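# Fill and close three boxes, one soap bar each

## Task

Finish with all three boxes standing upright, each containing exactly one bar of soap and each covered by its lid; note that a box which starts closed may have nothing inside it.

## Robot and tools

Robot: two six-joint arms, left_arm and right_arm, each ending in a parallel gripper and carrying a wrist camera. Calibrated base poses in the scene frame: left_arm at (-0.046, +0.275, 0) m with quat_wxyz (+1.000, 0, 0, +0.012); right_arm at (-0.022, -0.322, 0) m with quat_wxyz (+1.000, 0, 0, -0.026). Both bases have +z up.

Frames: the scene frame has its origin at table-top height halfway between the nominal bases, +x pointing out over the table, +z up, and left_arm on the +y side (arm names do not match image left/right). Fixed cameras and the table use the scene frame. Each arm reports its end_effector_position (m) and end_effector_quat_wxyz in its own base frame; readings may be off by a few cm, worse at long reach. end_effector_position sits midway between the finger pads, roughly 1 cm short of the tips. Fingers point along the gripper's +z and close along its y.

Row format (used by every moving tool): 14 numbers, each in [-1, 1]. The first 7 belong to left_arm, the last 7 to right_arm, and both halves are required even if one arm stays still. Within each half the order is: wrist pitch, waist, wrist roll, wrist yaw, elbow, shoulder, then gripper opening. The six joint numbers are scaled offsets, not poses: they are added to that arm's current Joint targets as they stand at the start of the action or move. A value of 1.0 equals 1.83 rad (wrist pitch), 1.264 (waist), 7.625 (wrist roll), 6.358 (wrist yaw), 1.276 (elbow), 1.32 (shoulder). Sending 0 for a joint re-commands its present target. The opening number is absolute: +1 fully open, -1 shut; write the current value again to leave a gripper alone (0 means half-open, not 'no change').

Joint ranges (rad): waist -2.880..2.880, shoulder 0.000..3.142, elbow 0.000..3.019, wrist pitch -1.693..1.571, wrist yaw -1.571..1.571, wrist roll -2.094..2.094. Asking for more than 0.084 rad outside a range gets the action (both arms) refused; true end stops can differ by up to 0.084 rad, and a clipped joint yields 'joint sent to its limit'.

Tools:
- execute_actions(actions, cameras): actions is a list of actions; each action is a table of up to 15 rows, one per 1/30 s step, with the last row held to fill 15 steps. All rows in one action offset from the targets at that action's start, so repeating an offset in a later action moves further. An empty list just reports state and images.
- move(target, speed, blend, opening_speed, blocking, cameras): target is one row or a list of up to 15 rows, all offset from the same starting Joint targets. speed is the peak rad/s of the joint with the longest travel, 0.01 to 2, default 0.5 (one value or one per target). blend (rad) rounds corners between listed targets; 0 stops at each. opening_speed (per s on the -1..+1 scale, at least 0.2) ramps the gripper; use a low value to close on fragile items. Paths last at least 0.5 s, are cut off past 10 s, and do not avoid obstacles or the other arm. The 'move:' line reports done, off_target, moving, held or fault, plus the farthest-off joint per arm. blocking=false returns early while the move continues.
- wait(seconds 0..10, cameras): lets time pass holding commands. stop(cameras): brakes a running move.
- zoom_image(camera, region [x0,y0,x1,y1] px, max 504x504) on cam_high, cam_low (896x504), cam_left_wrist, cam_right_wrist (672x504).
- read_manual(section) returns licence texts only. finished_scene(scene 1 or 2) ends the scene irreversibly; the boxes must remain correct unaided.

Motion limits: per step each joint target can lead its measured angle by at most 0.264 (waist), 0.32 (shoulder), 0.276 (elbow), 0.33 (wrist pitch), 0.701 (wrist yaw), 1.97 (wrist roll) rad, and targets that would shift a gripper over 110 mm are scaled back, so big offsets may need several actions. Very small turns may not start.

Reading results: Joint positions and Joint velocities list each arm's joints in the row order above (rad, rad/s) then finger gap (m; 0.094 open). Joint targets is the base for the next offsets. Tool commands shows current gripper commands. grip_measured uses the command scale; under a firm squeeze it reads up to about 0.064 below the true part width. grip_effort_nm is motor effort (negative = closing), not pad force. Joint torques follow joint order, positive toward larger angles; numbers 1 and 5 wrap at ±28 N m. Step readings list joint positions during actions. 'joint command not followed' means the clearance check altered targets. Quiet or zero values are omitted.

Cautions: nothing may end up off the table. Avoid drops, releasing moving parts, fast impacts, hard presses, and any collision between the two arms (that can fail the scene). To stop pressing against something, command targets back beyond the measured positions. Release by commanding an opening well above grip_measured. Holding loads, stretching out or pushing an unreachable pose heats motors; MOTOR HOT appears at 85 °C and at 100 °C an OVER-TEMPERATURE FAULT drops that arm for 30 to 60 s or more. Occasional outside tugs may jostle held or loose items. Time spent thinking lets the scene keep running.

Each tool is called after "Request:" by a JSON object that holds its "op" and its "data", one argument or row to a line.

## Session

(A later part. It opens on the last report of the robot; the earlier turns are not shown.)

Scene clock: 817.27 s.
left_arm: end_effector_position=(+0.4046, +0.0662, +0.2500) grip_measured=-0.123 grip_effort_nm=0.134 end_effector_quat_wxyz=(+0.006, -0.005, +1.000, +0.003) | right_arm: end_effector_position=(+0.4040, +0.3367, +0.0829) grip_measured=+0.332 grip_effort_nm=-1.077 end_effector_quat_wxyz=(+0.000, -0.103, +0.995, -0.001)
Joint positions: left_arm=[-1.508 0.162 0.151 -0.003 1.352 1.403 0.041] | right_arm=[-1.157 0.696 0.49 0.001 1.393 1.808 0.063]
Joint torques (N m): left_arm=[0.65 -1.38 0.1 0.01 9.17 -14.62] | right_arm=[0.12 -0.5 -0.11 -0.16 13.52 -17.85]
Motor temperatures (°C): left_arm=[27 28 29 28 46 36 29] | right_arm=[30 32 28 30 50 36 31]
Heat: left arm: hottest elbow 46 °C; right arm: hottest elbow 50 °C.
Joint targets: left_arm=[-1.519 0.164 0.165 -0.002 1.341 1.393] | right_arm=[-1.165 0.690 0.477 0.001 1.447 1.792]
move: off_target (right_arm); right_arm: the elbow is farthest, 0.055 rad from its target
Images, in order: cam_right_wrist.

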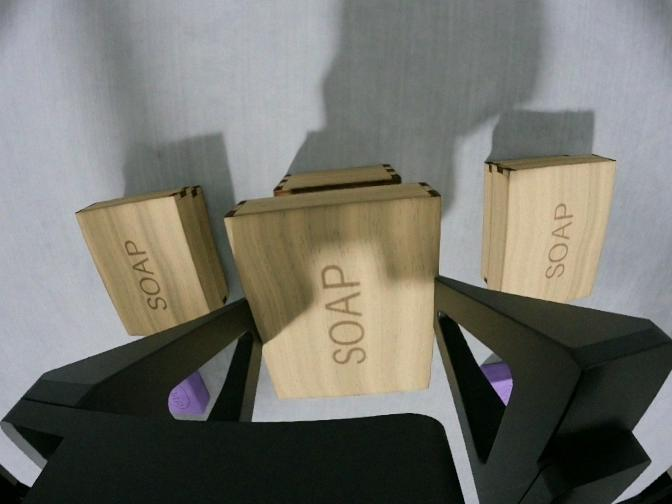

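Request:
{"op": "move", "data": {
  "target": [
    [0,0,0,0,0,0,-0.12,-0.0585,0,0,0,0.0525,-0.0303,0.2],
    [0,0,0,0,0,0,-0.12,-0.0585,-0.2848,0,0,0.0525,-0.0303,0.2]
  ],
  "speed": [0.15,0.3]
}}

Request:
{"op": "zoom_image", "data": {
  "camera": "cam_high",
  "region": [360, 200, 480, 300]
}}

Scene clock: 827.97 s.
left_arm: end_effector_position=(+0.4046, +0.0662, +0.2500) grip_measured=-0.123 grip_effort_nm=0.139 end_effector_quat_wxyz=(+0.006, -0.005, +1.000, +0.003) | right_arm: end_effector_position=(+0.4980, +0.1682, +0.1273) grip_measured=+0.332 grip_effort_nm=-1.082 end_effector_quat_wxyz=(+0.000, +0.081, +0.997, -0.001)
Joint positions: left_arm=[-1.508 0.162 0.151 -0.003 1.352 1.403 0.041] | right_arm=[-1.265 0.327 0.489 0.001 1.459 1.766 0.063]
Joint torques (N m): left_arm=[0.64 -1.44 0.11 0.02 9.17 -14.68] | right_arm=[0.08 0.44 -0.11 -0.15 13.98 -17.55]
Joint targets: left_arm=[-1.519 0.164 0.165 -0.002 1.341 1.393] | right_arm=[-1.273 0.330 0.476 0.000 1.514 1.752]
move: off_target (right_arm); right_arm: the elbow is farthest, 0.055 rad from its target

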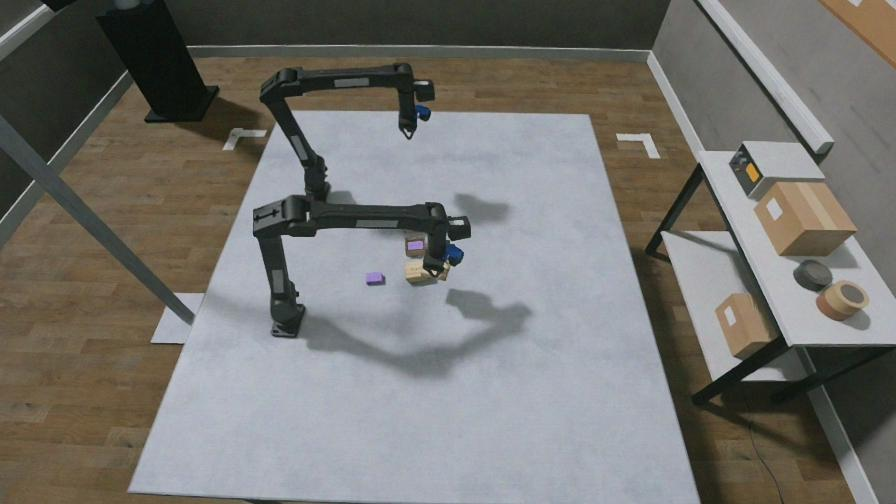

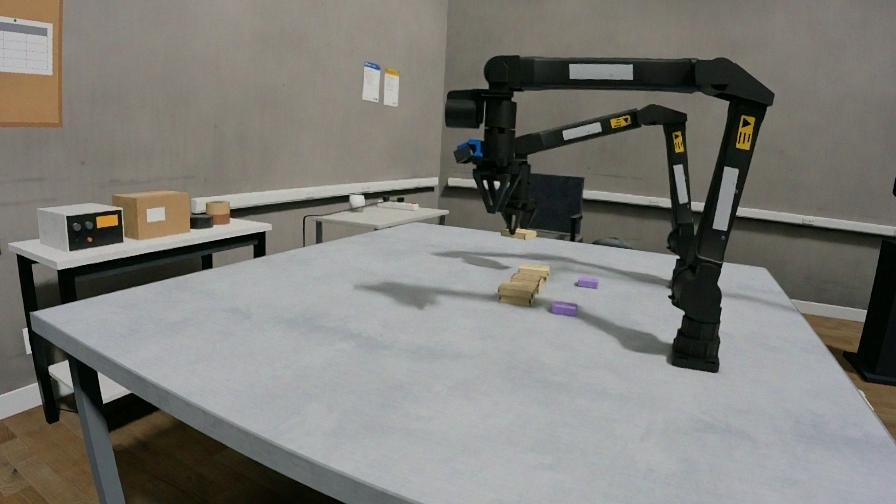

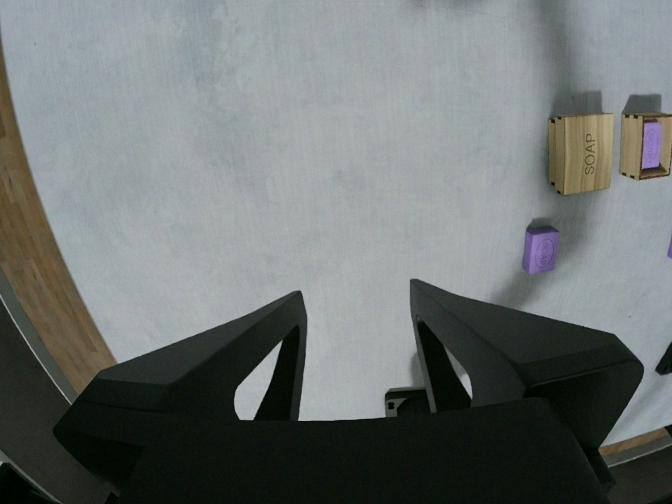

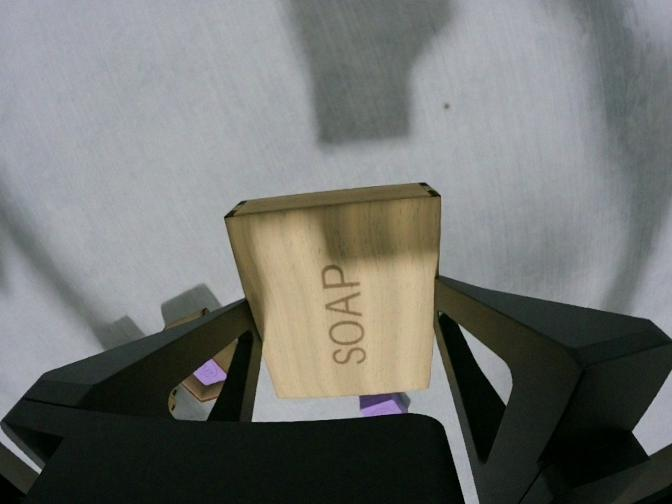

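Scaled by 4.200 from the camera's 896x504 image, which has a finer 1280x720 frame.

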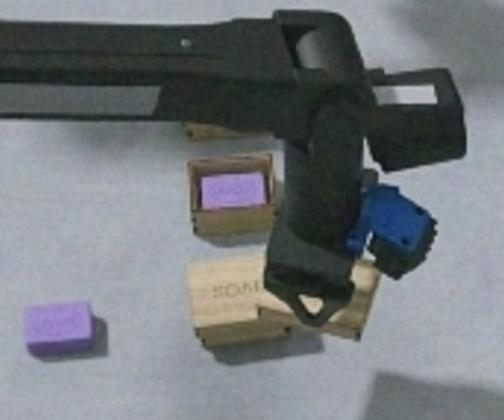

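Request:
{"op": "move", "data": {
  "target": [
    [0,0,0,0,0,0,-0.12,0,0.2951,0,0,0,0,0.2],
    [0,0,0,0,0,0,-0.12,0.1016,0.2951,0,0,-0.132,0.0689,0.2]
  ],
  "speed": [0.3,0.12],
  "cameras": ["cam_right_wrist","cam_low"]
}}

Request:
{"op": "zoom_image", "data": {
  "camera": "cam_right_wrist",
  "region": [200, 120, 470, 220]
}}

Scene clock: 845.57 s.
left_arm: end_effector_position=(+0.4046, +0.0662, +0.2500) grip_measured=-0.123 grip_effort_nm=0.129 end_effector_quat_wxyz=(+0.006, -0.005, +1.000, +0.003) | right_arm: end_effector_position=(+0.3997, +0.3400, +0.0628) grip_measured=+0.332 grip_effort_nm=-1.072 end_effector_quat_wxyz=(+0.004, -0.108, +0.994, +0.002)
Joint positions: left_arm=[-1.508 0.162 0.151 -0.003 1.352 1.403 0.041] | right_arm=[-1.096 0.706 0.489 0.001 1.355 1.822 0.063]
Joint torques (N m): left_arm=[0.65 -1.44 0.11 0.02 9.16 -14.62] | right_arm=[0.68 -0.21 -0.11 -0.14 7.95 -14.92]
Motor temperatures (°C): left_arm=[27 28 29 28 46 36 29] | right_arm=[30 32 28 30 55 38 32]
Heat: left arm: hottest elbow 46 °C; right arm: hottest elbow 55 °C.
Joint targets: left_arm=[-1.519 0.164 0.165 -0.002 1.341 1.393] | right_arm=[-1.087 0.703 0.477 0.001 1.346 1.843]
move: done
Images, in order: cam_low, cam_right_wrist.

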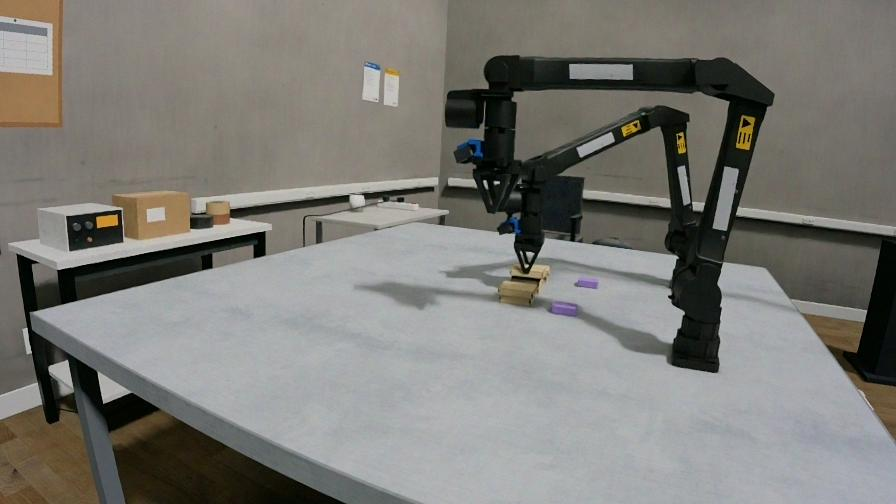

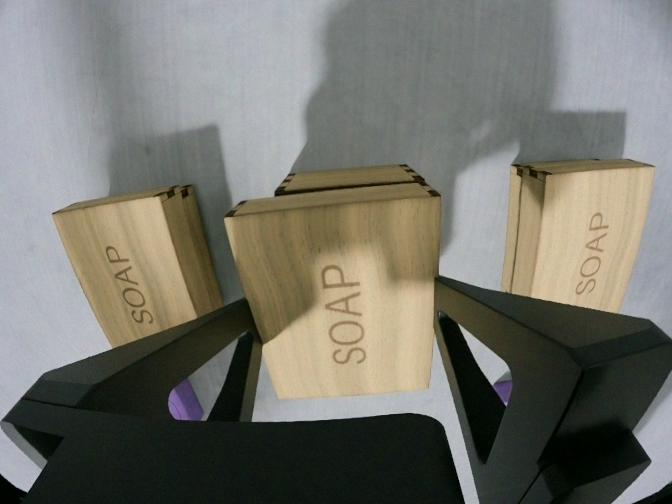

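Scaled by 1.867 from the camera's 672x504 image, which has a finer 960x720 frame.

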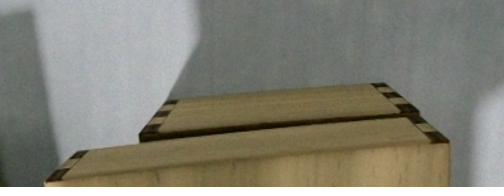

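Request:
{"op": "move", "data": {
  "target": [
    [0,0,0,0,0,0,-0.12,-0.0246,-0.0095,0,0,0.0611,-0.0364,0.2],
    [0,0,0,0,0,0,-0.12,-0.0011,-0.0095,0,0,0.0047,0.003,0.2]
  ],
  "speed": 0.1,
  "cameras": ["cam_right_wrist","cam_low"]
}}

Request:
{"op": "zoom_image", "data": {
  "camera": "cam_right_wrist",
  "region": [200, 120, 470, 220]
}}

Request:
{"op": "zoom_image", "data": {
  "camera": "cam_low",
  "region": [480, 240, 600, 320]
}}

Scene clock: 882.50 s.
left_arm: end_effector_position=(+0.4046, +0.0662, +0.2500) grip_measured=-0.123 grip_effort_nm=0.139 end_effector_quat_wxyz=(+0.006, -0.005, +1.000, +0.003) | right_arm: end_effector_position=(+0.4044, +0.3382, +0.0645) grip_measured=+0.332 grip_effort_nm=-1.077 end_effector_quat_wxyz=(+0.005, -0.104, +0.995, +0.003)
Joint positions: left_arm=[-1.508 0.162 0.151 -0.003 1.352 1.403 0.041] | right_arm=[-1.098 0.698 0.489 0.001 1.362 1.823 0.063]
Joint torques (N m): left_arm=[0.65 -1.44 0.11 0.02 9.16 -14.68] | right_arm=[0.7 -0.56 -0.11 -0.14 7.9 -14.86]
Joint targets: left_arm=[-1.519 0.164 0.165 -0.002 1.341 1.393] | right_arm=[-1.089 0.691 0.477 0.001 1.352 1.847]
move: done
Images, in order: cam_low, cam_right_wrist.

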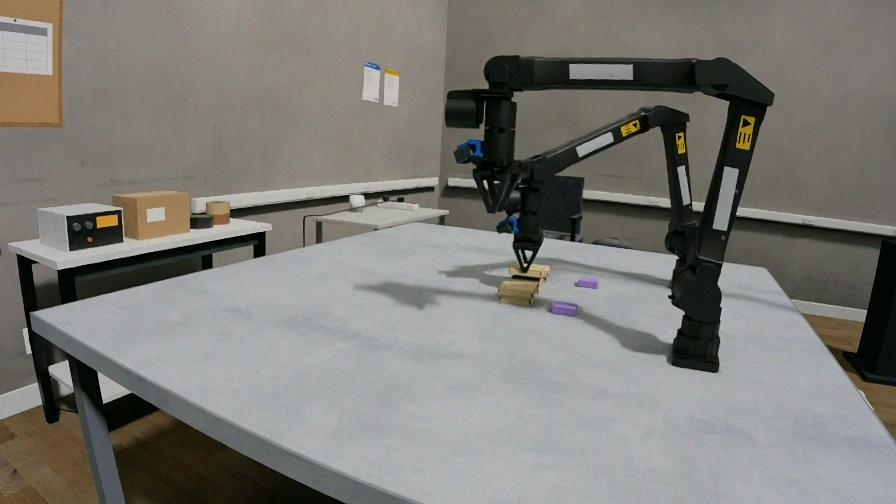

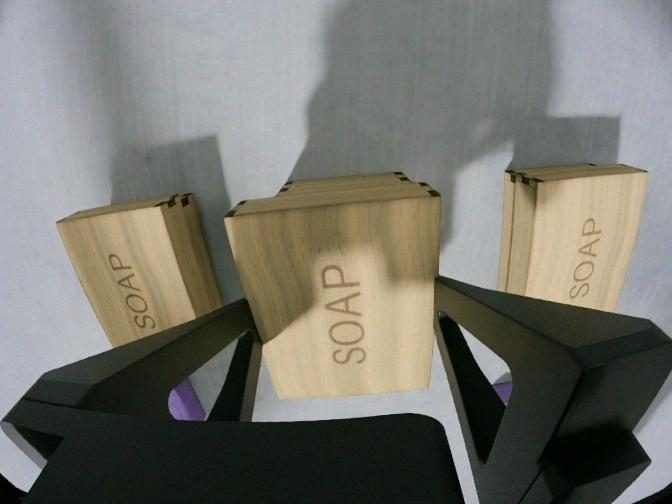

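Scaled by 1.867 from the camera's 672x504 image, which has a finer 960x720 frame.

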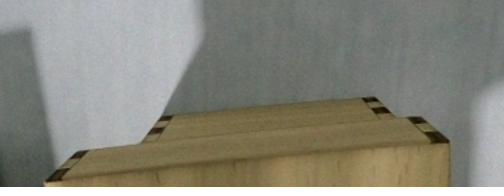

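Scaled by 4.200 from the camera's 896x504 image, which has a finer 1280x720 frame.

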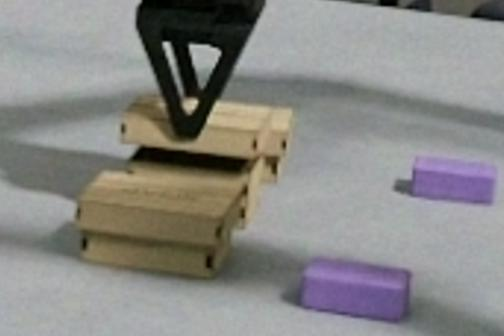

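Request:
{"op": "move", "data": {
  "target": [
    [0,0,0,0,0,0,-0.12,-0.0246,-0.004,0,0,0.0611,-0.0364,0.2],
    [0,0,0,0,0,0,-0.12,0.001,-0.004,0,0,-0.0039,-0.0025,0.2]
  ],
  "speed": 0.1,
  "cameras": ["cam_right_wrist"]
}}

Request:
{"op": "zoom_image", "data": {
  "camera": "cam_right_wrist",
  "region": [200, 120, 470, 220]
}}

Scene clock: 903.43 s.
left_arm: end_effector_position=(+0.4046, +0.0662, +0.2500) grip_measured=-0.123 grip_effort_nm=0.134 end_effector_quat_wxyz=(+0.006, -0.005, +1.000, +0.003) | right_arm: end_effector_position=(+0.4048, +0.3354, +0.0638) grip_measured=+0.332 grip_effort_nm=-1.072 end_effector_quat_wxyz=(+0.005, -0.102, +0.995, +0.003)
Joint positions: left_arm=[-1.508 0.162 0.151 -0.003 1.352 1.403 0.041] | right_arm=[-1.096 0.693 0.489 0.001 1.357 1.821 0.063]
Joint torques (N m): left_arm=[0.65 -1.44 0.1 0.02 9.16 -14.68] | right_arm=[0.75 -0.56 -0.1 -0.14 7.91 -14.86]
Motor temperatures (°C): left_arm=[27 28 29 28 46 36 29] | right_arm=[30 32 28 30 49 37 33]
Heat: left arm: hottest elbow 46 °C; right arm: hottest elbow 49 °C.
Joint targets: left_arm=[-1.519 0.164 0.165 -0.002 1.341 1.393] | right_arm=[-1.087 0.686 0.477 0.001 1.347 1.844]
move: done
Images, in order: cam_right_wrist.

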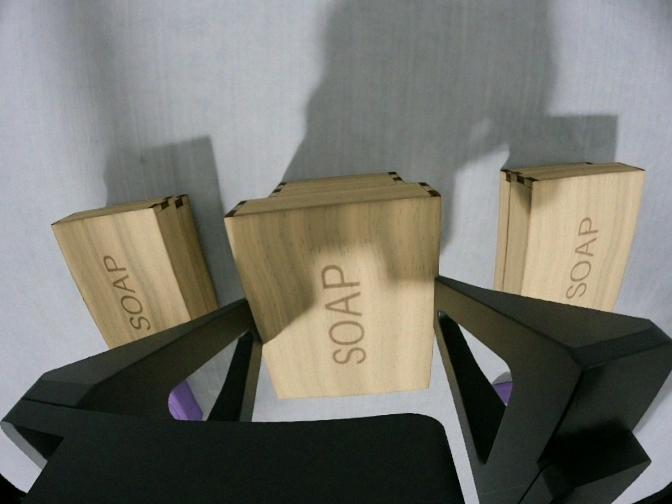

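Scaled by 1.867 from the camera's 672x504 image, which has a finer 960x720 frame.

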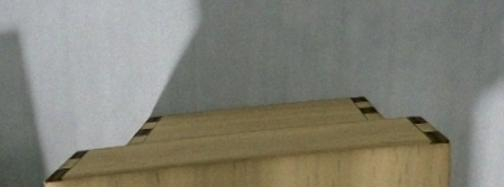

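Request:
{"op": "move", "data": {
  "target": [
    [0,0,0,0,0,0,-0.12,-0.0246,0,0,0,0.0619,-0.0379,0.2],
    [0,0,0,0,0,0,-0.12,0.0009,0,0,0,-0.0034,-0.0022,0.2],
    [0,0,0,0,0,0,-0.12,0.0194,0,0,0,-0.018,0.0117,0.2],
    [0,0,0,0,0,0,-0.12,0.0377,0,0,0,-0.0293,0.0248,0.2]
  ],
  "speed": [0.1,0.1,0.05,0.05],
  "blend": [0,0.005,0.008,0],
  "cameras": ["cam_right_wrist","cam_low"]
}}

Request:
{"op": "zoom_image", "data": {
  "camera": "cam_low",
  "region": [480, 240, 600, 320]
}}

Scene clock: 922.10 s.
left_arm: end_effector_position=(+0.4046, +0.0662, +0.2500) grip_measured=-0.123 grip_effort_nm=0.139 end_effector_quat_wxyz=(+0.006, -0.005, +1.000, +0.003) | right_arm: end_effector_position=(+0.4039, +0.3347, +0.0377) grip_measured=+0.332 grip_effort_nm=-1.082 end_effector_quat_wxyz=(+0.006, -0.102, +0.995, +0.003)
Joint positions: left_arm=[-1.508 0.162 0.151 -0.003 1.352 1.403 0.041] | right_arm=[-1.03 0.693 0.489 0.001 1.322 1.85 0.063]
Joint torques (N m): left_arm=[0.64 -1.38 0.1 0.02 9.17 -14.56] | right_arm=[0.81 -0.56 -0.11 -0.14 7.43 -14.68]
Joint targets: left_arm=[-1.519 0.164 0.165 -0.002 1.341 1.393] | right_arm=[-1.018 0.686 0.477 0.001 1.310 1.877]
move: done
Images, in order: cam_low, cam_right_wrist.

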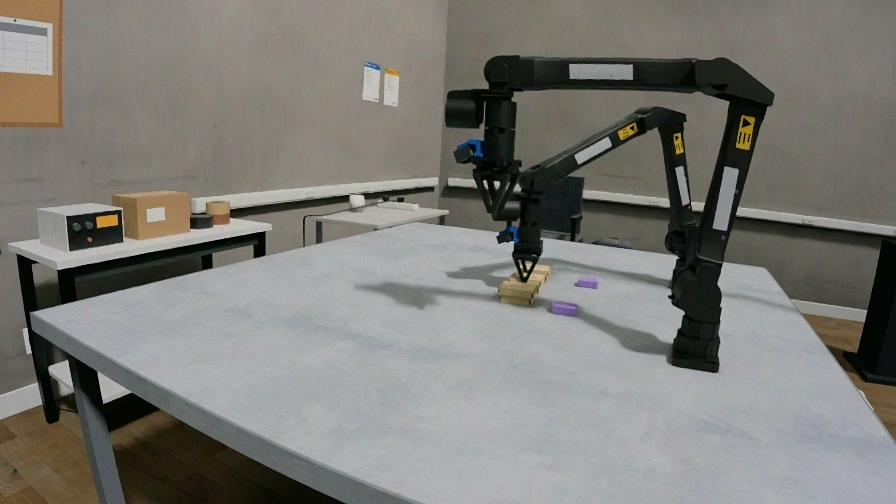

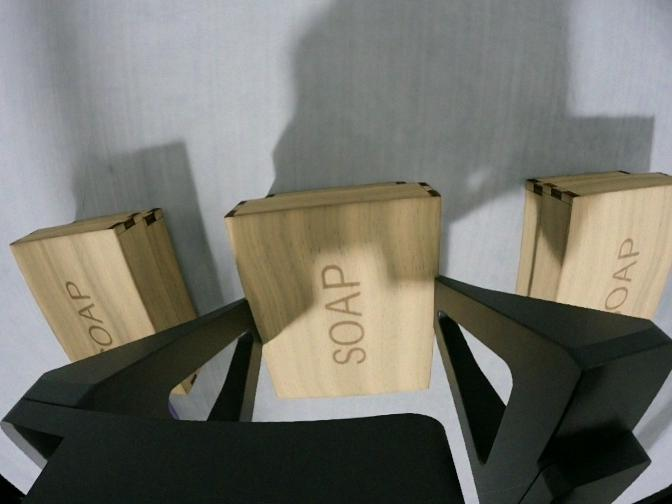

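Scaled by 4.200 from the camera's 896x504 image, which has a finer 1280x720 frame.

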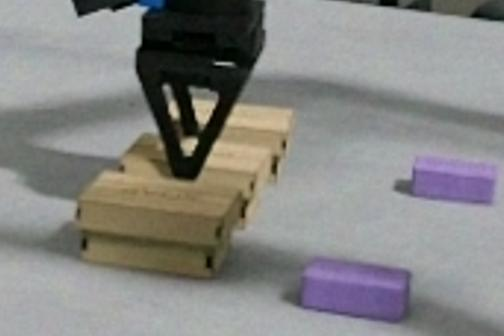

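Request:
{"op": "move", "data": {
  "target": [
    [0,0,0,0,0,0,-0.12,0,0,0,0,0,0,0.45],
    [0,0,0,0,0,0,-0.12,-0.0109,0,0,0,0.0525,-0.0303,0.45],
    [0,0,0,0,0,0,-0.12,-0.0809,0,0,0,0.1078,-0.0644,0.45],
    [0,0,0,0,0,0,-0.12,-0.1393,0,0,0,0.1599,-0.0947,0.45],
    [0,0,0,0,0,0,-0.12,-0.1776,0.1203,0.0211,0,0.3213,0.0394,0.8]
  ],
  "speed": [0.1,0.06,0.2,0.25,0.4],
  "blend": [0,0.005,0.02,0.02,0],
  "opening_speed": 0.3,
  "cameras": ["cam_right_wrist"]
}}

Scene clock: 955.17 s.
left_arm: end_effector_position=(+0.4046, +0.0662, +0.2500) grip_measured=-0.123 grip_effort_nm=0.129 end_effector_quat_wxyz=(+0.006, -0.005, +1.000, +0.003) | right_arm: end_effector_position=(+0.3854, +0.4327, +0.1235) grip_measured=+0.797 grip_effort_nm=0.046 end_effector_quat_wxyz=(-0.006, -0.110, +0.994, -0.005)
Joint positions: left_arm=[-1.508 0.162 0.151 -0.003 1.352 1.403 0.041] | right_arm=[-1.335 0.844 0.624 0 1.663 1.914 0.084]
Joint torques (N m): left_arm=[0.64 -1.38 0.1 0.01 9.16 -14.68] | right_arm=[0.06 -0.5 0.14 -0.13 14.15 -17.61]
Joint targets: left_arm=[-1.519 0.164 0.165 -0.002 1.341 1.393] | right_arm=[-1.343 0.838 0.638 0.000 1.719 1.929]
move: off_target (right_arm); target 5's new numbers were sent with right_arm's elbow 0.057 rad from that target; right_arm: the elbow is farthest, 0.057 rad from its target
Images, in order: cam_right_wrist.

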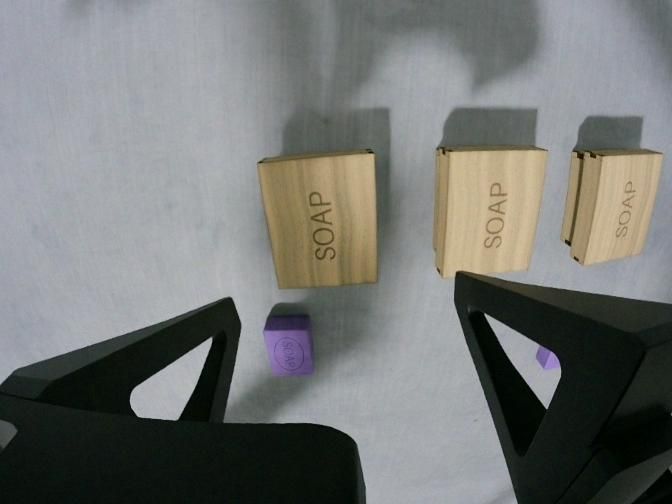

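Request:
{"op": "move", "data": {
  "target": [0,0,0,0,0,0,-0.12,0.0762,0.0237,0.0022,0,-0.0929,0.0402,0.8],
  "speed": 0.15,
  "cameras": ["cam_right_wrist"]
}}

Scene clock: 970.47 s.
left_arm: end_effector_position=(+0.4046, +0.0662, +0.2500) grip_measured=-0.123 grip_effort_nm=0.129 end_effector_quat_wxyz=(+0.006, -0.005, +1.000, +0.003) | right_arm: end_effector_position=(+0.3843, +0.4467, +0.0787) grip_measured=+0.798 grip_effort_nm=0.056 end_effector_quat_wxyz=(+0.003, -0.110, +0.994, +0.003)
Joint positions: left_arm=[-1.508 0.162 0.151 -0.003 1.352 1.403 0.041] | right_arm=[-1.213 0.861 0.641 0 1.61 1.96 0.084]
Joint torques (N m): left_arm=[0.65 -1.38 0.1 0.01 9.16 -14.62] | right_arm=[0.72 0.67 0.11 -0.13 8.38 -17.32]
Joint targets: left_arm=[-1.519 0.164 0.165 -0.002 1.341 1.393] | right_arm=[-1.204 0.868 0.654 0.000 1.601 1.982]
move: done
Images, in order: cam_right_wrist.

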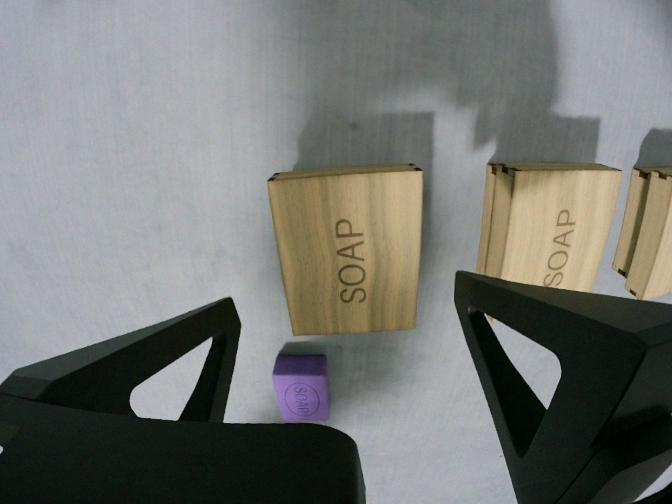

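Request:
{"op": "move", "data": {
  "target": [
    [0,0,0,0,0,0,-0.12,0.0506,0,0,0,-0.04,0.0317,0.8],
    [0,0,0,0,0,0,-0.12,0.0506,0,0,0,-0.04,0.0317,0.2],
    [0,0,0,0,0,0,-0.12,0.041,0,0,0,0.011,0.0068,0.2],
    [0,0,0,0,0,0,-0.12,-0.0227,0,0,0,0.0643,-0.0258,0.2]
  ],
  "speed": [0.1,0.1,0.06,0.1],
  "blend": [0,0,0.005,0],
  "opening_speed": 0.3,
  "cameras": ["cam_right_wrist"]
}}

Request:
{"op": "zoom_image", "data": {
  "camera": "cam_right_wrist",
  "region": [200, 120, 470, 220]
}}

Scene clock: 995.20 s.
left_arm: end_effector_position=(+0.4046, +0.0662, +0.2500) grip_measured=-0.123 grip_effort_nm=0.129 end_effector_quat_wxyz=(+0.006, -0.005, +1.000, +0.003) | right_arm: end_effector_position=(+0.3841, +0.4468, +0.0820) grip_measured=+0.350 grip_effort_nm=-1.072 end_effector_quat_wxyz=(-0.001, -0.110, +0.994, -0.001)
Joint positions: left_arm=[-1.508 0.162 0.151 -0.003 1.352 1.403 0.041] | right_arm=[-1.237 0.862 0.641 0 1.627 1.964 0.063]
Joint torques (N m): left_arm=[0.66 -1.44 0.1 0.01 9.16 -14.68] | right_arm=[0.18 0.67 0.13 -0.13 13.91 -20.54]
Joint targets: left_arm=[-1.519 0.164 0.165 -0.002 1.341 1.393] | right_arm=[-1.245 0.868 0.654 0.000 1.683 1.948]
move: off_target (right_arm); right_arm: the elbow is farthest, 0.056 rad from its target
Images, in order: cam_right_wrist.

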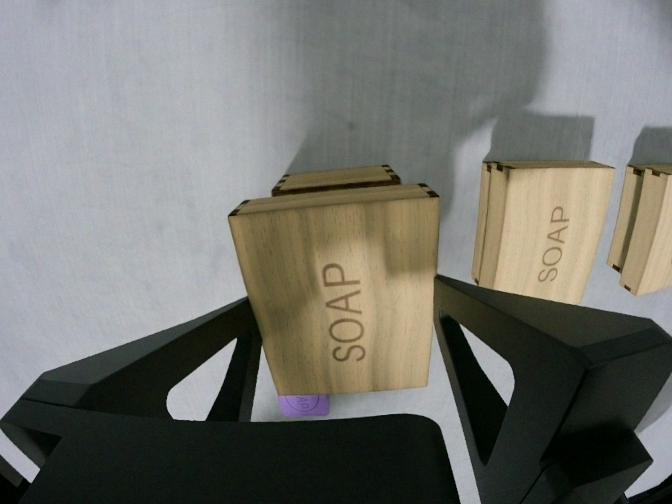

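Scaled by 1.867 from the camera's 672x504 image, which has a finer 960x720 frame.

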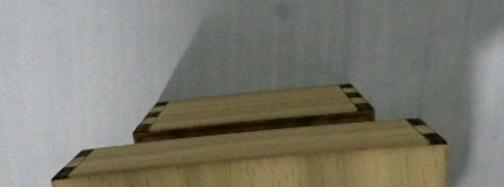

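Request:
{"op": "move", "data": {
  "target": [
    [0,0,0,0,0,0,-0.12,-0.0554,0,0,0,0.054,-0.0242,0.2],
    [0,0,0,0,0,0,-0.12,-0.0554,-0.2848,0,0,0.054,-0.0242,0.2]
  ],
  "speed": [0.15,0.3]
}}

Request:
{"op": "zoom_image", "data": {
  "camera": "cam_high",
  "region": [360, 200, 480, 300]
}}

Scene clock: 1003.93 s.
left_arm: end_effector_position=(+0.4046, +0.0662, +0.2500) grip_measured=-0.123 grip_effort_nm=0.129 end_effector_quat_wxyz=(+0.006, -0.005, +1.000, +0.003) | right_arm: end_effector_position=(+0.5172, +0.2830, +0.1272) grip_measured=+0.350 grip_effort_nm=-1.077 end_effector_quat_wxyz=(+0.000, +0.070, +0.998, +0.000)
Joint positions: left_arm=[-1.508 0.162 0.151 -0.003 1.352 1.403 0.041] | right_arm=[-1.339 0.502 0.642 0 1.696 1.929 0.063]
Joint torques (N m): left_arm=[0.64 -1.44 0.1 0.01 9.16 -14.68] | right_arm=[0.06 0.97 0.13 -0.12 14.2 -20.07]
Motor temperatures (°C): left_arm=[27 28 29 28 46 36 29] | right_arm=[29 32 28 30 54 36 32]
Heat: left arm: hottest elbow 46 °C; right arm: hottest elbow 54 °C.
Joint targets: left_arm=[-1.519 0.164 0.165 -0.002 1.341 1.393] | right_arm=[-1.347 0.508 0.654 0.000 1.752 1.916]
move: off_target (right_arm); right_arm: the elbow is farthest, 0.056 rad from its target

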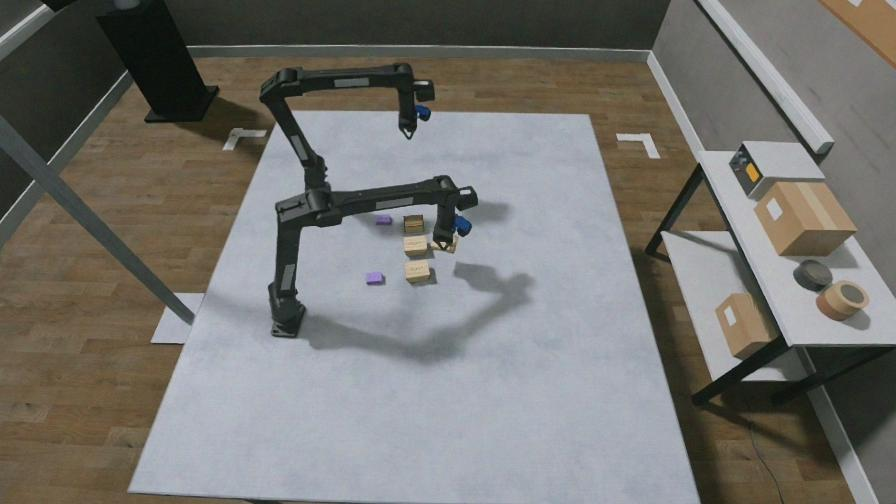

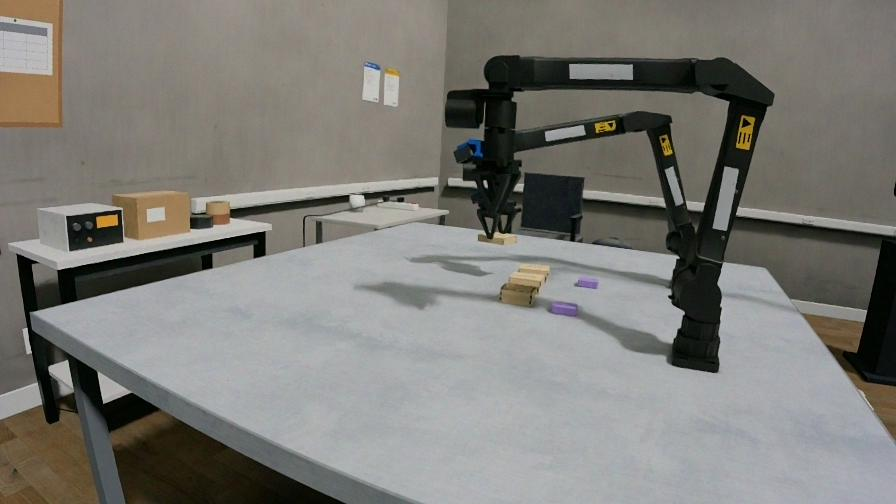

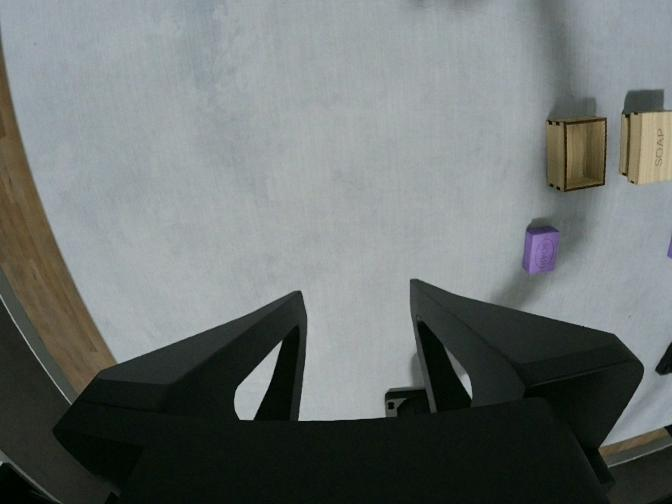

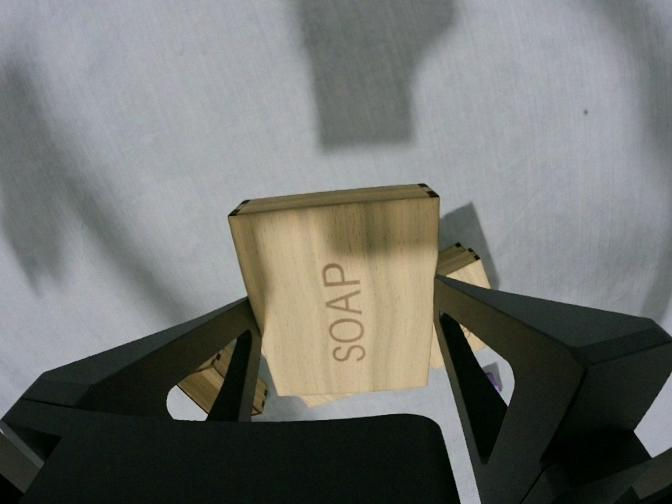

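Scaled by 4.200 from the camera's 896x504 image, which has a finer 1280x720 frame.

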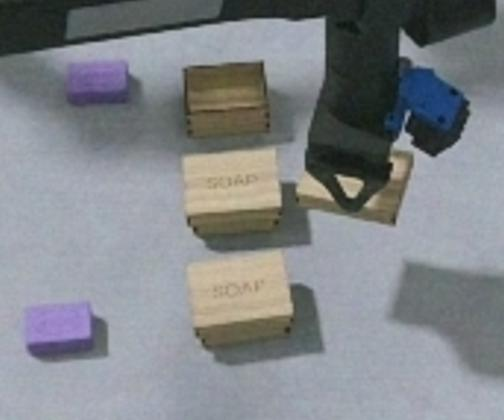

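Request:
{"op": "move", "data": {
  "target": [
    [0,0,0,0,0,0,-0.12,0,-0.1978,0,0,0,0,0.2],
    [0.1877,-0.5593,-0.0911,0,-0.3532,-0.0814,0.3,0,-0.1978,0,0,0,0,0.2]
  ],
  "speed": [0.4,0.5],
  "cameras": ["cam_left_wrist"]
}}

Scene clock: 1042.87 s.
left_arm: end_effector_position=(+0.2871, -0.1705, +0.1190) grip_measured=+0.297 grip_effort_nm=0.134 end_effector_quat_wxyz=(-0.007, +0.011, +1.000, +0.006) | right_arm: end_effector_position=(+0.5711, +0.1463, +0.1272) grip_measured=+0.350 grip_effort_nm=-1.067 end_effector_quat_wxyz=(+0.000, +0.194, +0.981, +0.000)
Joint positions: left_arm=[-1.188 -0.536 -0.515 -0.003 0.901 1.301 0.061] | right_arm=[-1.339 0.252 0.642 0 1.696 1.929 0.063]
Joint torques (N m): left_arm=[1.55 -2.08 -0.22 -0.03 8.39 -12.16] | right_arm=[0.08 0.62 0.13 -0.12 14.2 -20.01]
Motor temperatures (°C): left_arm=[27 28 29 28 46 36 29] | right_arm=[29 32 28 30 61 40 32]
Heat: left arm: hottest elbow 46 °C; right arm: hottest elbow 61 °C.
Joint targets: left_arm=[-1.176 -0.543 -0.529 -0.002 0.891 1.285] | right_arm=[-1.347 0.258 0.654 0.000 1.752 1.916]
move: off_target (right_arm); right_arm: the elbow is farthest, 0.056 rad from its target
Images, in order: cam_left_wrist.

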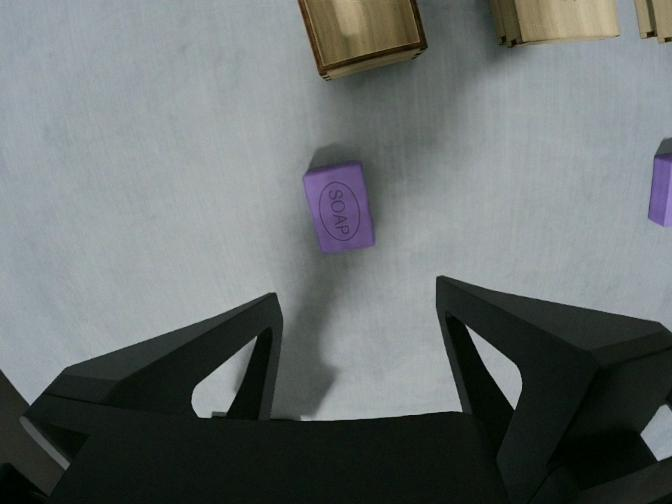

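Request:
{"op": "move", "data": {
  "target": [0.1087,0.0253,-0.0202,0,-0.0792,0.0871,0.3,0,0,0,0,0,0,0.2],
  "speed": 0.2,
  "cameras": ["cam_left_wrist"]
}}

Scene clock: 1062.30 s.
left_arm: end_effector_position=(+0.2912, -0.1676, +0.0596) grip_measured=+0.297 grip_effort_nm=0.134 end_effector_quat_wxyz=(+0.001, -0.073, +0.997, +0.001) | right_arm: end_effector_position=(+0.5711, +0.1463, +0.1272) grip_measured=+0.350 grip_effort_nm=-1.077 end_effector_quat_wxyz=(+0.000, +0.194, +0.981, +0.000)
Joint positions: left_arm=[-0.99 -0.522 -0.668 -0.003 0.799 1.381 0.061] | right_arm=[-1.339 0.252 0.642 0 1.696 1.929 0.063]
Joint torques (N m): left_arm=[1.57 -0.67 -0.18 -0.04 7.65 -9.41] | right_arm=[0.08 0.62 0.13 -0.12 14.19 -20.01]
Joint targets: left_arm=[-0.977 -0.511 -0.683 -0.002 0.790 1.400] | right_arm=[-1.347 0.258 0.654 0.000 1.752 1.916]
move: off_target (right_arm); right_arm: the elbow is farthest, 0.056 rad from its target
Images, in order: cam_left_wrist.

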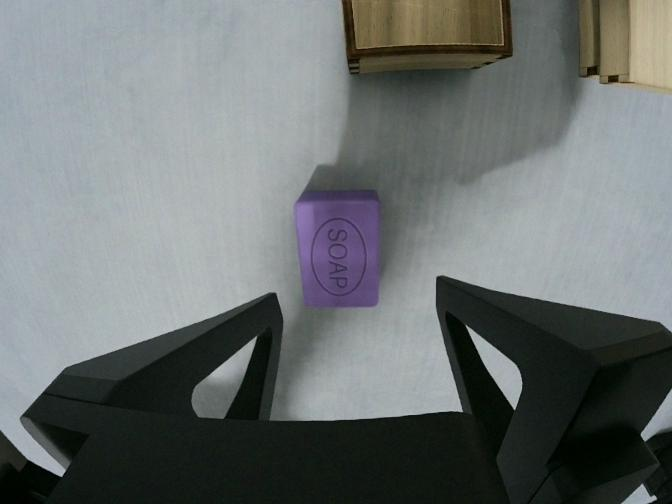

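Request:
{"op": "move", "data": {
  "target": [
    [0.0732,0.0063,0,0,-0.0423,0.0614,0.3,0,0,0,0,0,0,0.2],
    [0.0732,0.0063,0,0,-0.0423,0.0614,-0.4,0,0,0,0,0,0,0.2],
    [0.0617,0.0063,0,0,0.0078,0.0379,-0.4,0,0,0,0,0,0,0.2],
    [-0.1399,0.0063,0,0,0.1395,-0.0939,-0.4,0,0,0,0,0,0,0.2]
  ],
  "speed": [0.1,0.1,0.08,0.25],
  "blend": [0,0,0.005,0],
  "opening_speed": 0.3,
  "cameras": ["cam_left_wrist"]
}}

Scene clock: 1082.37 s.
left_arm: end_effector_position=(+0.2889, -0.1632, +0.1281) grip_measured=-0.198 grip_effort_nm=-1.038 end_effector_quat_wxyz=(-0.009, -0.077, +0.997, +0.008) | right_arm: end_effector_position=(+0.5711, +0.1463, +0.1272) grip_measured=+0.350 grip_effort_nm=-1.077 end_effector_quat_wxyz=(+0.000, +0.194, +0.981, +0.000)
Joint positions: left_arm=[-1.222 -0.514 -0.669 -0.003 0.917 1.29 0.038] | right_arm=[-1.339 0.252 0.642 0 1.696 1.929 0.063]
Joint torques (N m): left_arm=[0.59 -0.67 -0.22 -0.04 14.11 -11.87] | right_arm=[0.08 0.67 0.13 -0.11 14.2 -20.07]
Joint targets: left_arm=[-1.233 -0.503 -0.683 -0.002 0.968 1.276] | right_arm=[-1.347 0.258 0.654 0.000 1.752 1.916]
move: off_target (left_arm, right_arm); left_arm: the elbow is farthest, 0.051 rad from its target; right_arm: the elbow is farthest, 0.056 rad from its target
Images, in order: cam_left_wrist.

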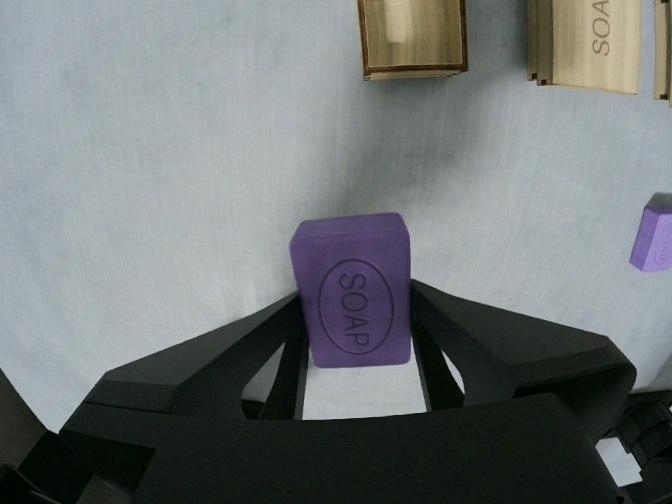

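Request:
{"op": "move", "data": {
  "target": [-0.0093,0.0625,0.0153,0,0.2555,0.2364,-0.4,0,0,0,0,0,0,0.2],
  "speed": 0.25,
  "cameras": ["cam_left_wrist"]
}}

Scene clock: 1100.13 s.
left_arm: end_effector_position=(+0.4089, -0.1896, +0.1403) grip_measured=-0.198 grip_effort_nm=-1.043 end_effector_quat_wxyz=(+0.003, -0.073, +0.997, +0.000) | right_arm: end_effector_position=(+0.5711, +0.1463, +0.1272) grip_measured=+0.350 grip_effort_nm=-1.072 end_effector_quat_wxyz=(+0.000, +0.194, +0.981, +0.000)
Joint positions: left_arm=[-1.237 -0.434 -0.581 -0.003 1.238 1.566 0.038] | right_arm=[-1.339 0.252 0.642 0 1.696 1.929 0.063]
Joint torques (N m): left_arm=[0.55 -0.79 0.06 -0.03 14.75 -14.1] | right_arm=[0.06 0.62 0.13 -0.12 14.19 -20.01]
Joint targets: left_arm=[-1.250 -0.424 -0.566 -0.002 1.294 1.588] | right_arm=[-1.347 0.258 0.654 0.000 1.752 1.916]
move: off_target (left_arm, right_arm); left_arm: the elbow is farthest, 0.057 rad from its target; right_arm: the elbow is farthest, 0.056 rad from its target
Images, in order: cam_left_wrist.

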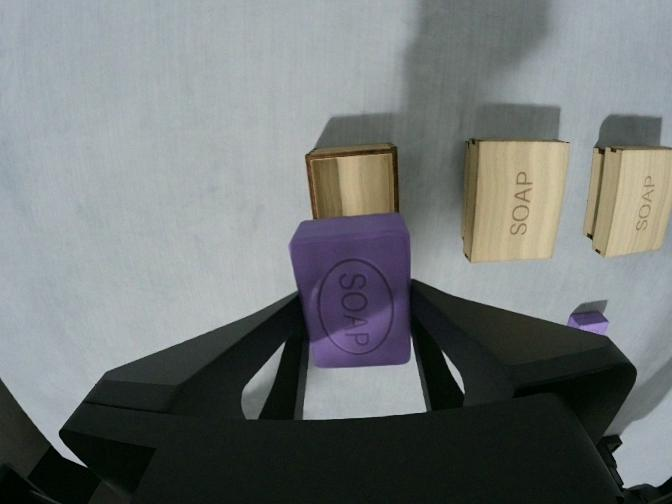

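Request:
{"op": "move", "data": {
  "target": [0.0885,-0.0253,-0.009,0,-0.1223,0.0379,-0.4,0,0,0,0,0,0,0.2],
  "speed": 0.15,
  "cameras": ["cam_left_wrist"]
}}

Request:
{"op": "zoom_image", "data": {
  "camera": "cam_low",
  "region": [480, 240, 600, 320]
}}

Scene clock: 1143.43 s.
left_arm: end_effector_position=(+0.4037, -0.1925, +0.0867) grip_measured=-0.198 grip_effort_nm=-1.033 end_effector_quat_wxyz=(+0.001, -0.088, +0.996, +0.002) | right_arm: end_effector_position=(+0.5711, +0.1463, +0.1272) grip_measured=+0.350 grip_effort_nm=-1.077 end_effector_quat_wxyz=(+0.000, +0.194, +0.981, +0.000)
Joint positions: left_arm=[-1.101 -0.445 -0.62 -0.003 1.146 1.616 0.038] | right_arm=[-1.339 0.252 0.642 0 1.696 1.929 0.063]
Joint torques (N m): left_arm=[1.65 -2.37 -0.21 -0.04 8.29 -14.33] | right_arm=[0.06 0.62 0.13 -0.12 14.19 -20.07]
Joint targets: left_arm=[-1.088 -0.456 -0.635 -0.002 1.138 1.638] | right_arm=[-1.347 0.258 0.654 0.000 1.752 1.916]
move: off_target (right_arm); right_arm: the elbow is farthest, 0.056 rad from its target
Images, in order: cam_left_wrist.

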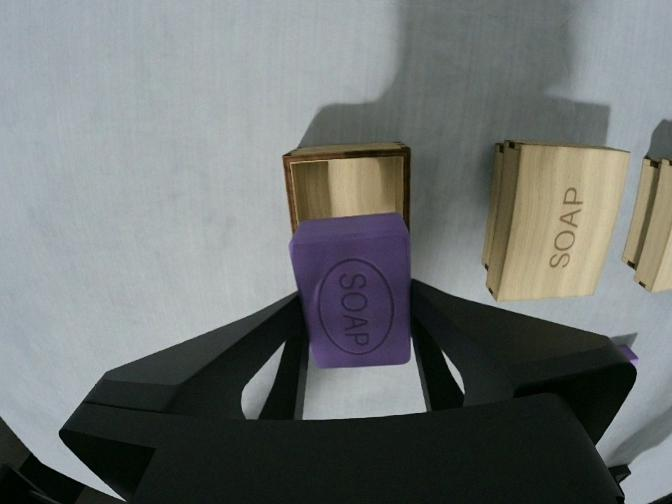

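This scene's latest camera images include none from cam_low. They are from: cam_left_wrist. cam_low's image comes with the result of a call that names it in "cameras".

Request:
{"op": "move", "data": {
  "target": [
    [0.0385,0,0,0,-0.029,0.0252,-0.4,0,0,0,0,0,0,0.2],
    [0.0758,0,0,0,-0.0524,0.0543,-0.4,0,0,0,0,0,0,0.2]
  ],
  "speed": 0.07,
  "blend": [0.01,0],
  "cameras": ["cam_left_wrist","cam_low"]
}}

Request:
{"op": "zoom_image", "data": {
  "camera": "cam_low",
  "region": [480, 240, 600, 320]
}}

Scene clock: 1168.70 s.
left_arm: end_effector_position=(+0.4093, -0.1997, +0.0525) grip_measured=-0.198 grip_effort_nm=-1.038 end_effector_quat_wxyz=(+0.015, -0.085, +0.996, -0.012) | right_arm: end_effector_position=(+0.5711, +0.1463, +0.1272) grip_measured=+0.350 grip_effort_nm=-1.082 end_effector_quat_wxyz=(+0.000, +0.194, +0.981, +0.000)
Joint positions: left_arm=[-0.97 -0.451 -0.621 0.005 1.097 1.659 0.038] | right_arm=[-1.339 0.252 0.642 0 1.696 1.929 0.063]
Joint torques (N m): left_arm=[2.04 -1.9 -0.22 -0.34 6.31 -11.99] | right_arm=[0.08 0.67 0.13 -0.12 14.17 -20.07]
Joint targets: left_arm=[-0.950 -0.456 -0.635 -0.002 1.071 1.710] | right_arm=[-1.347 0.258 0.654 0.000 1.752 1.916]
move: off_target (left_arm, right_arm); left_arm: the shoulder is farthest, 0.051 rad from its target; right_arm: the elbow is farthest, 0.056 rad from its target
Images, in order: cam_low, cam_left_wrist.

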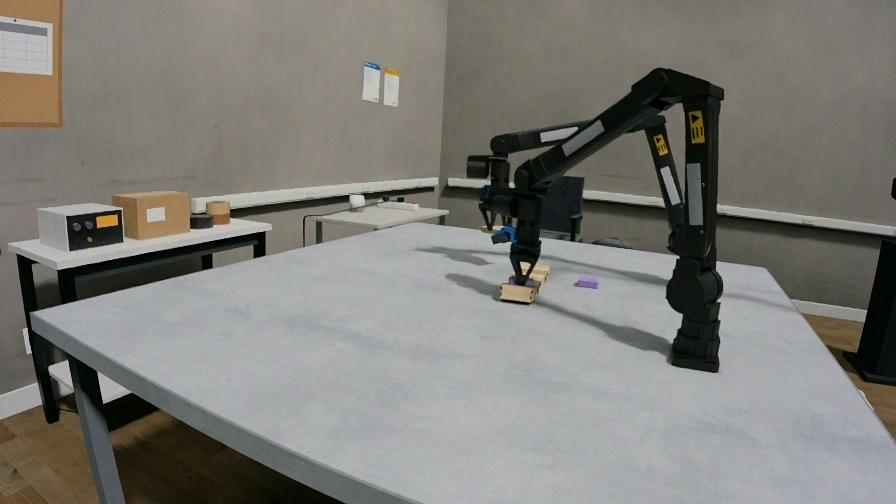

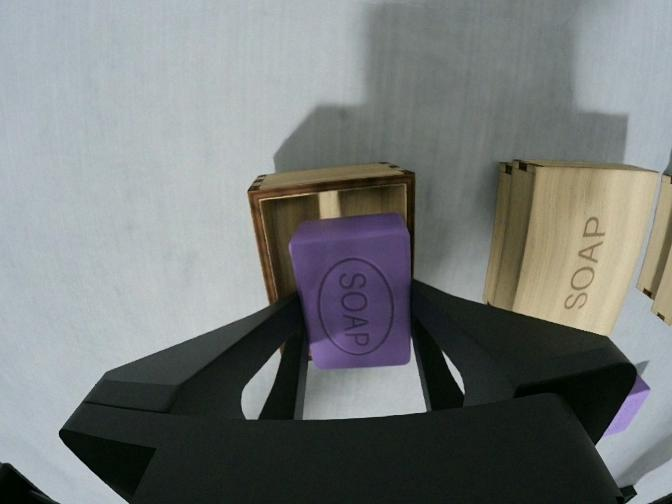

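Scaled by 4.200 from the camera's 896x504 image, which has a finer 1280x720 frame.

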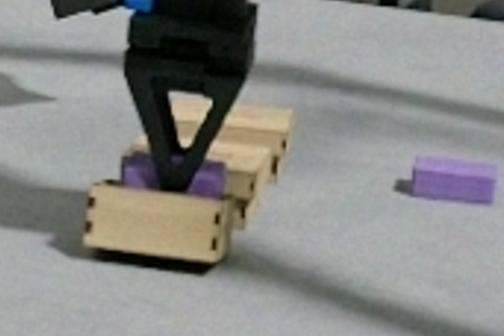

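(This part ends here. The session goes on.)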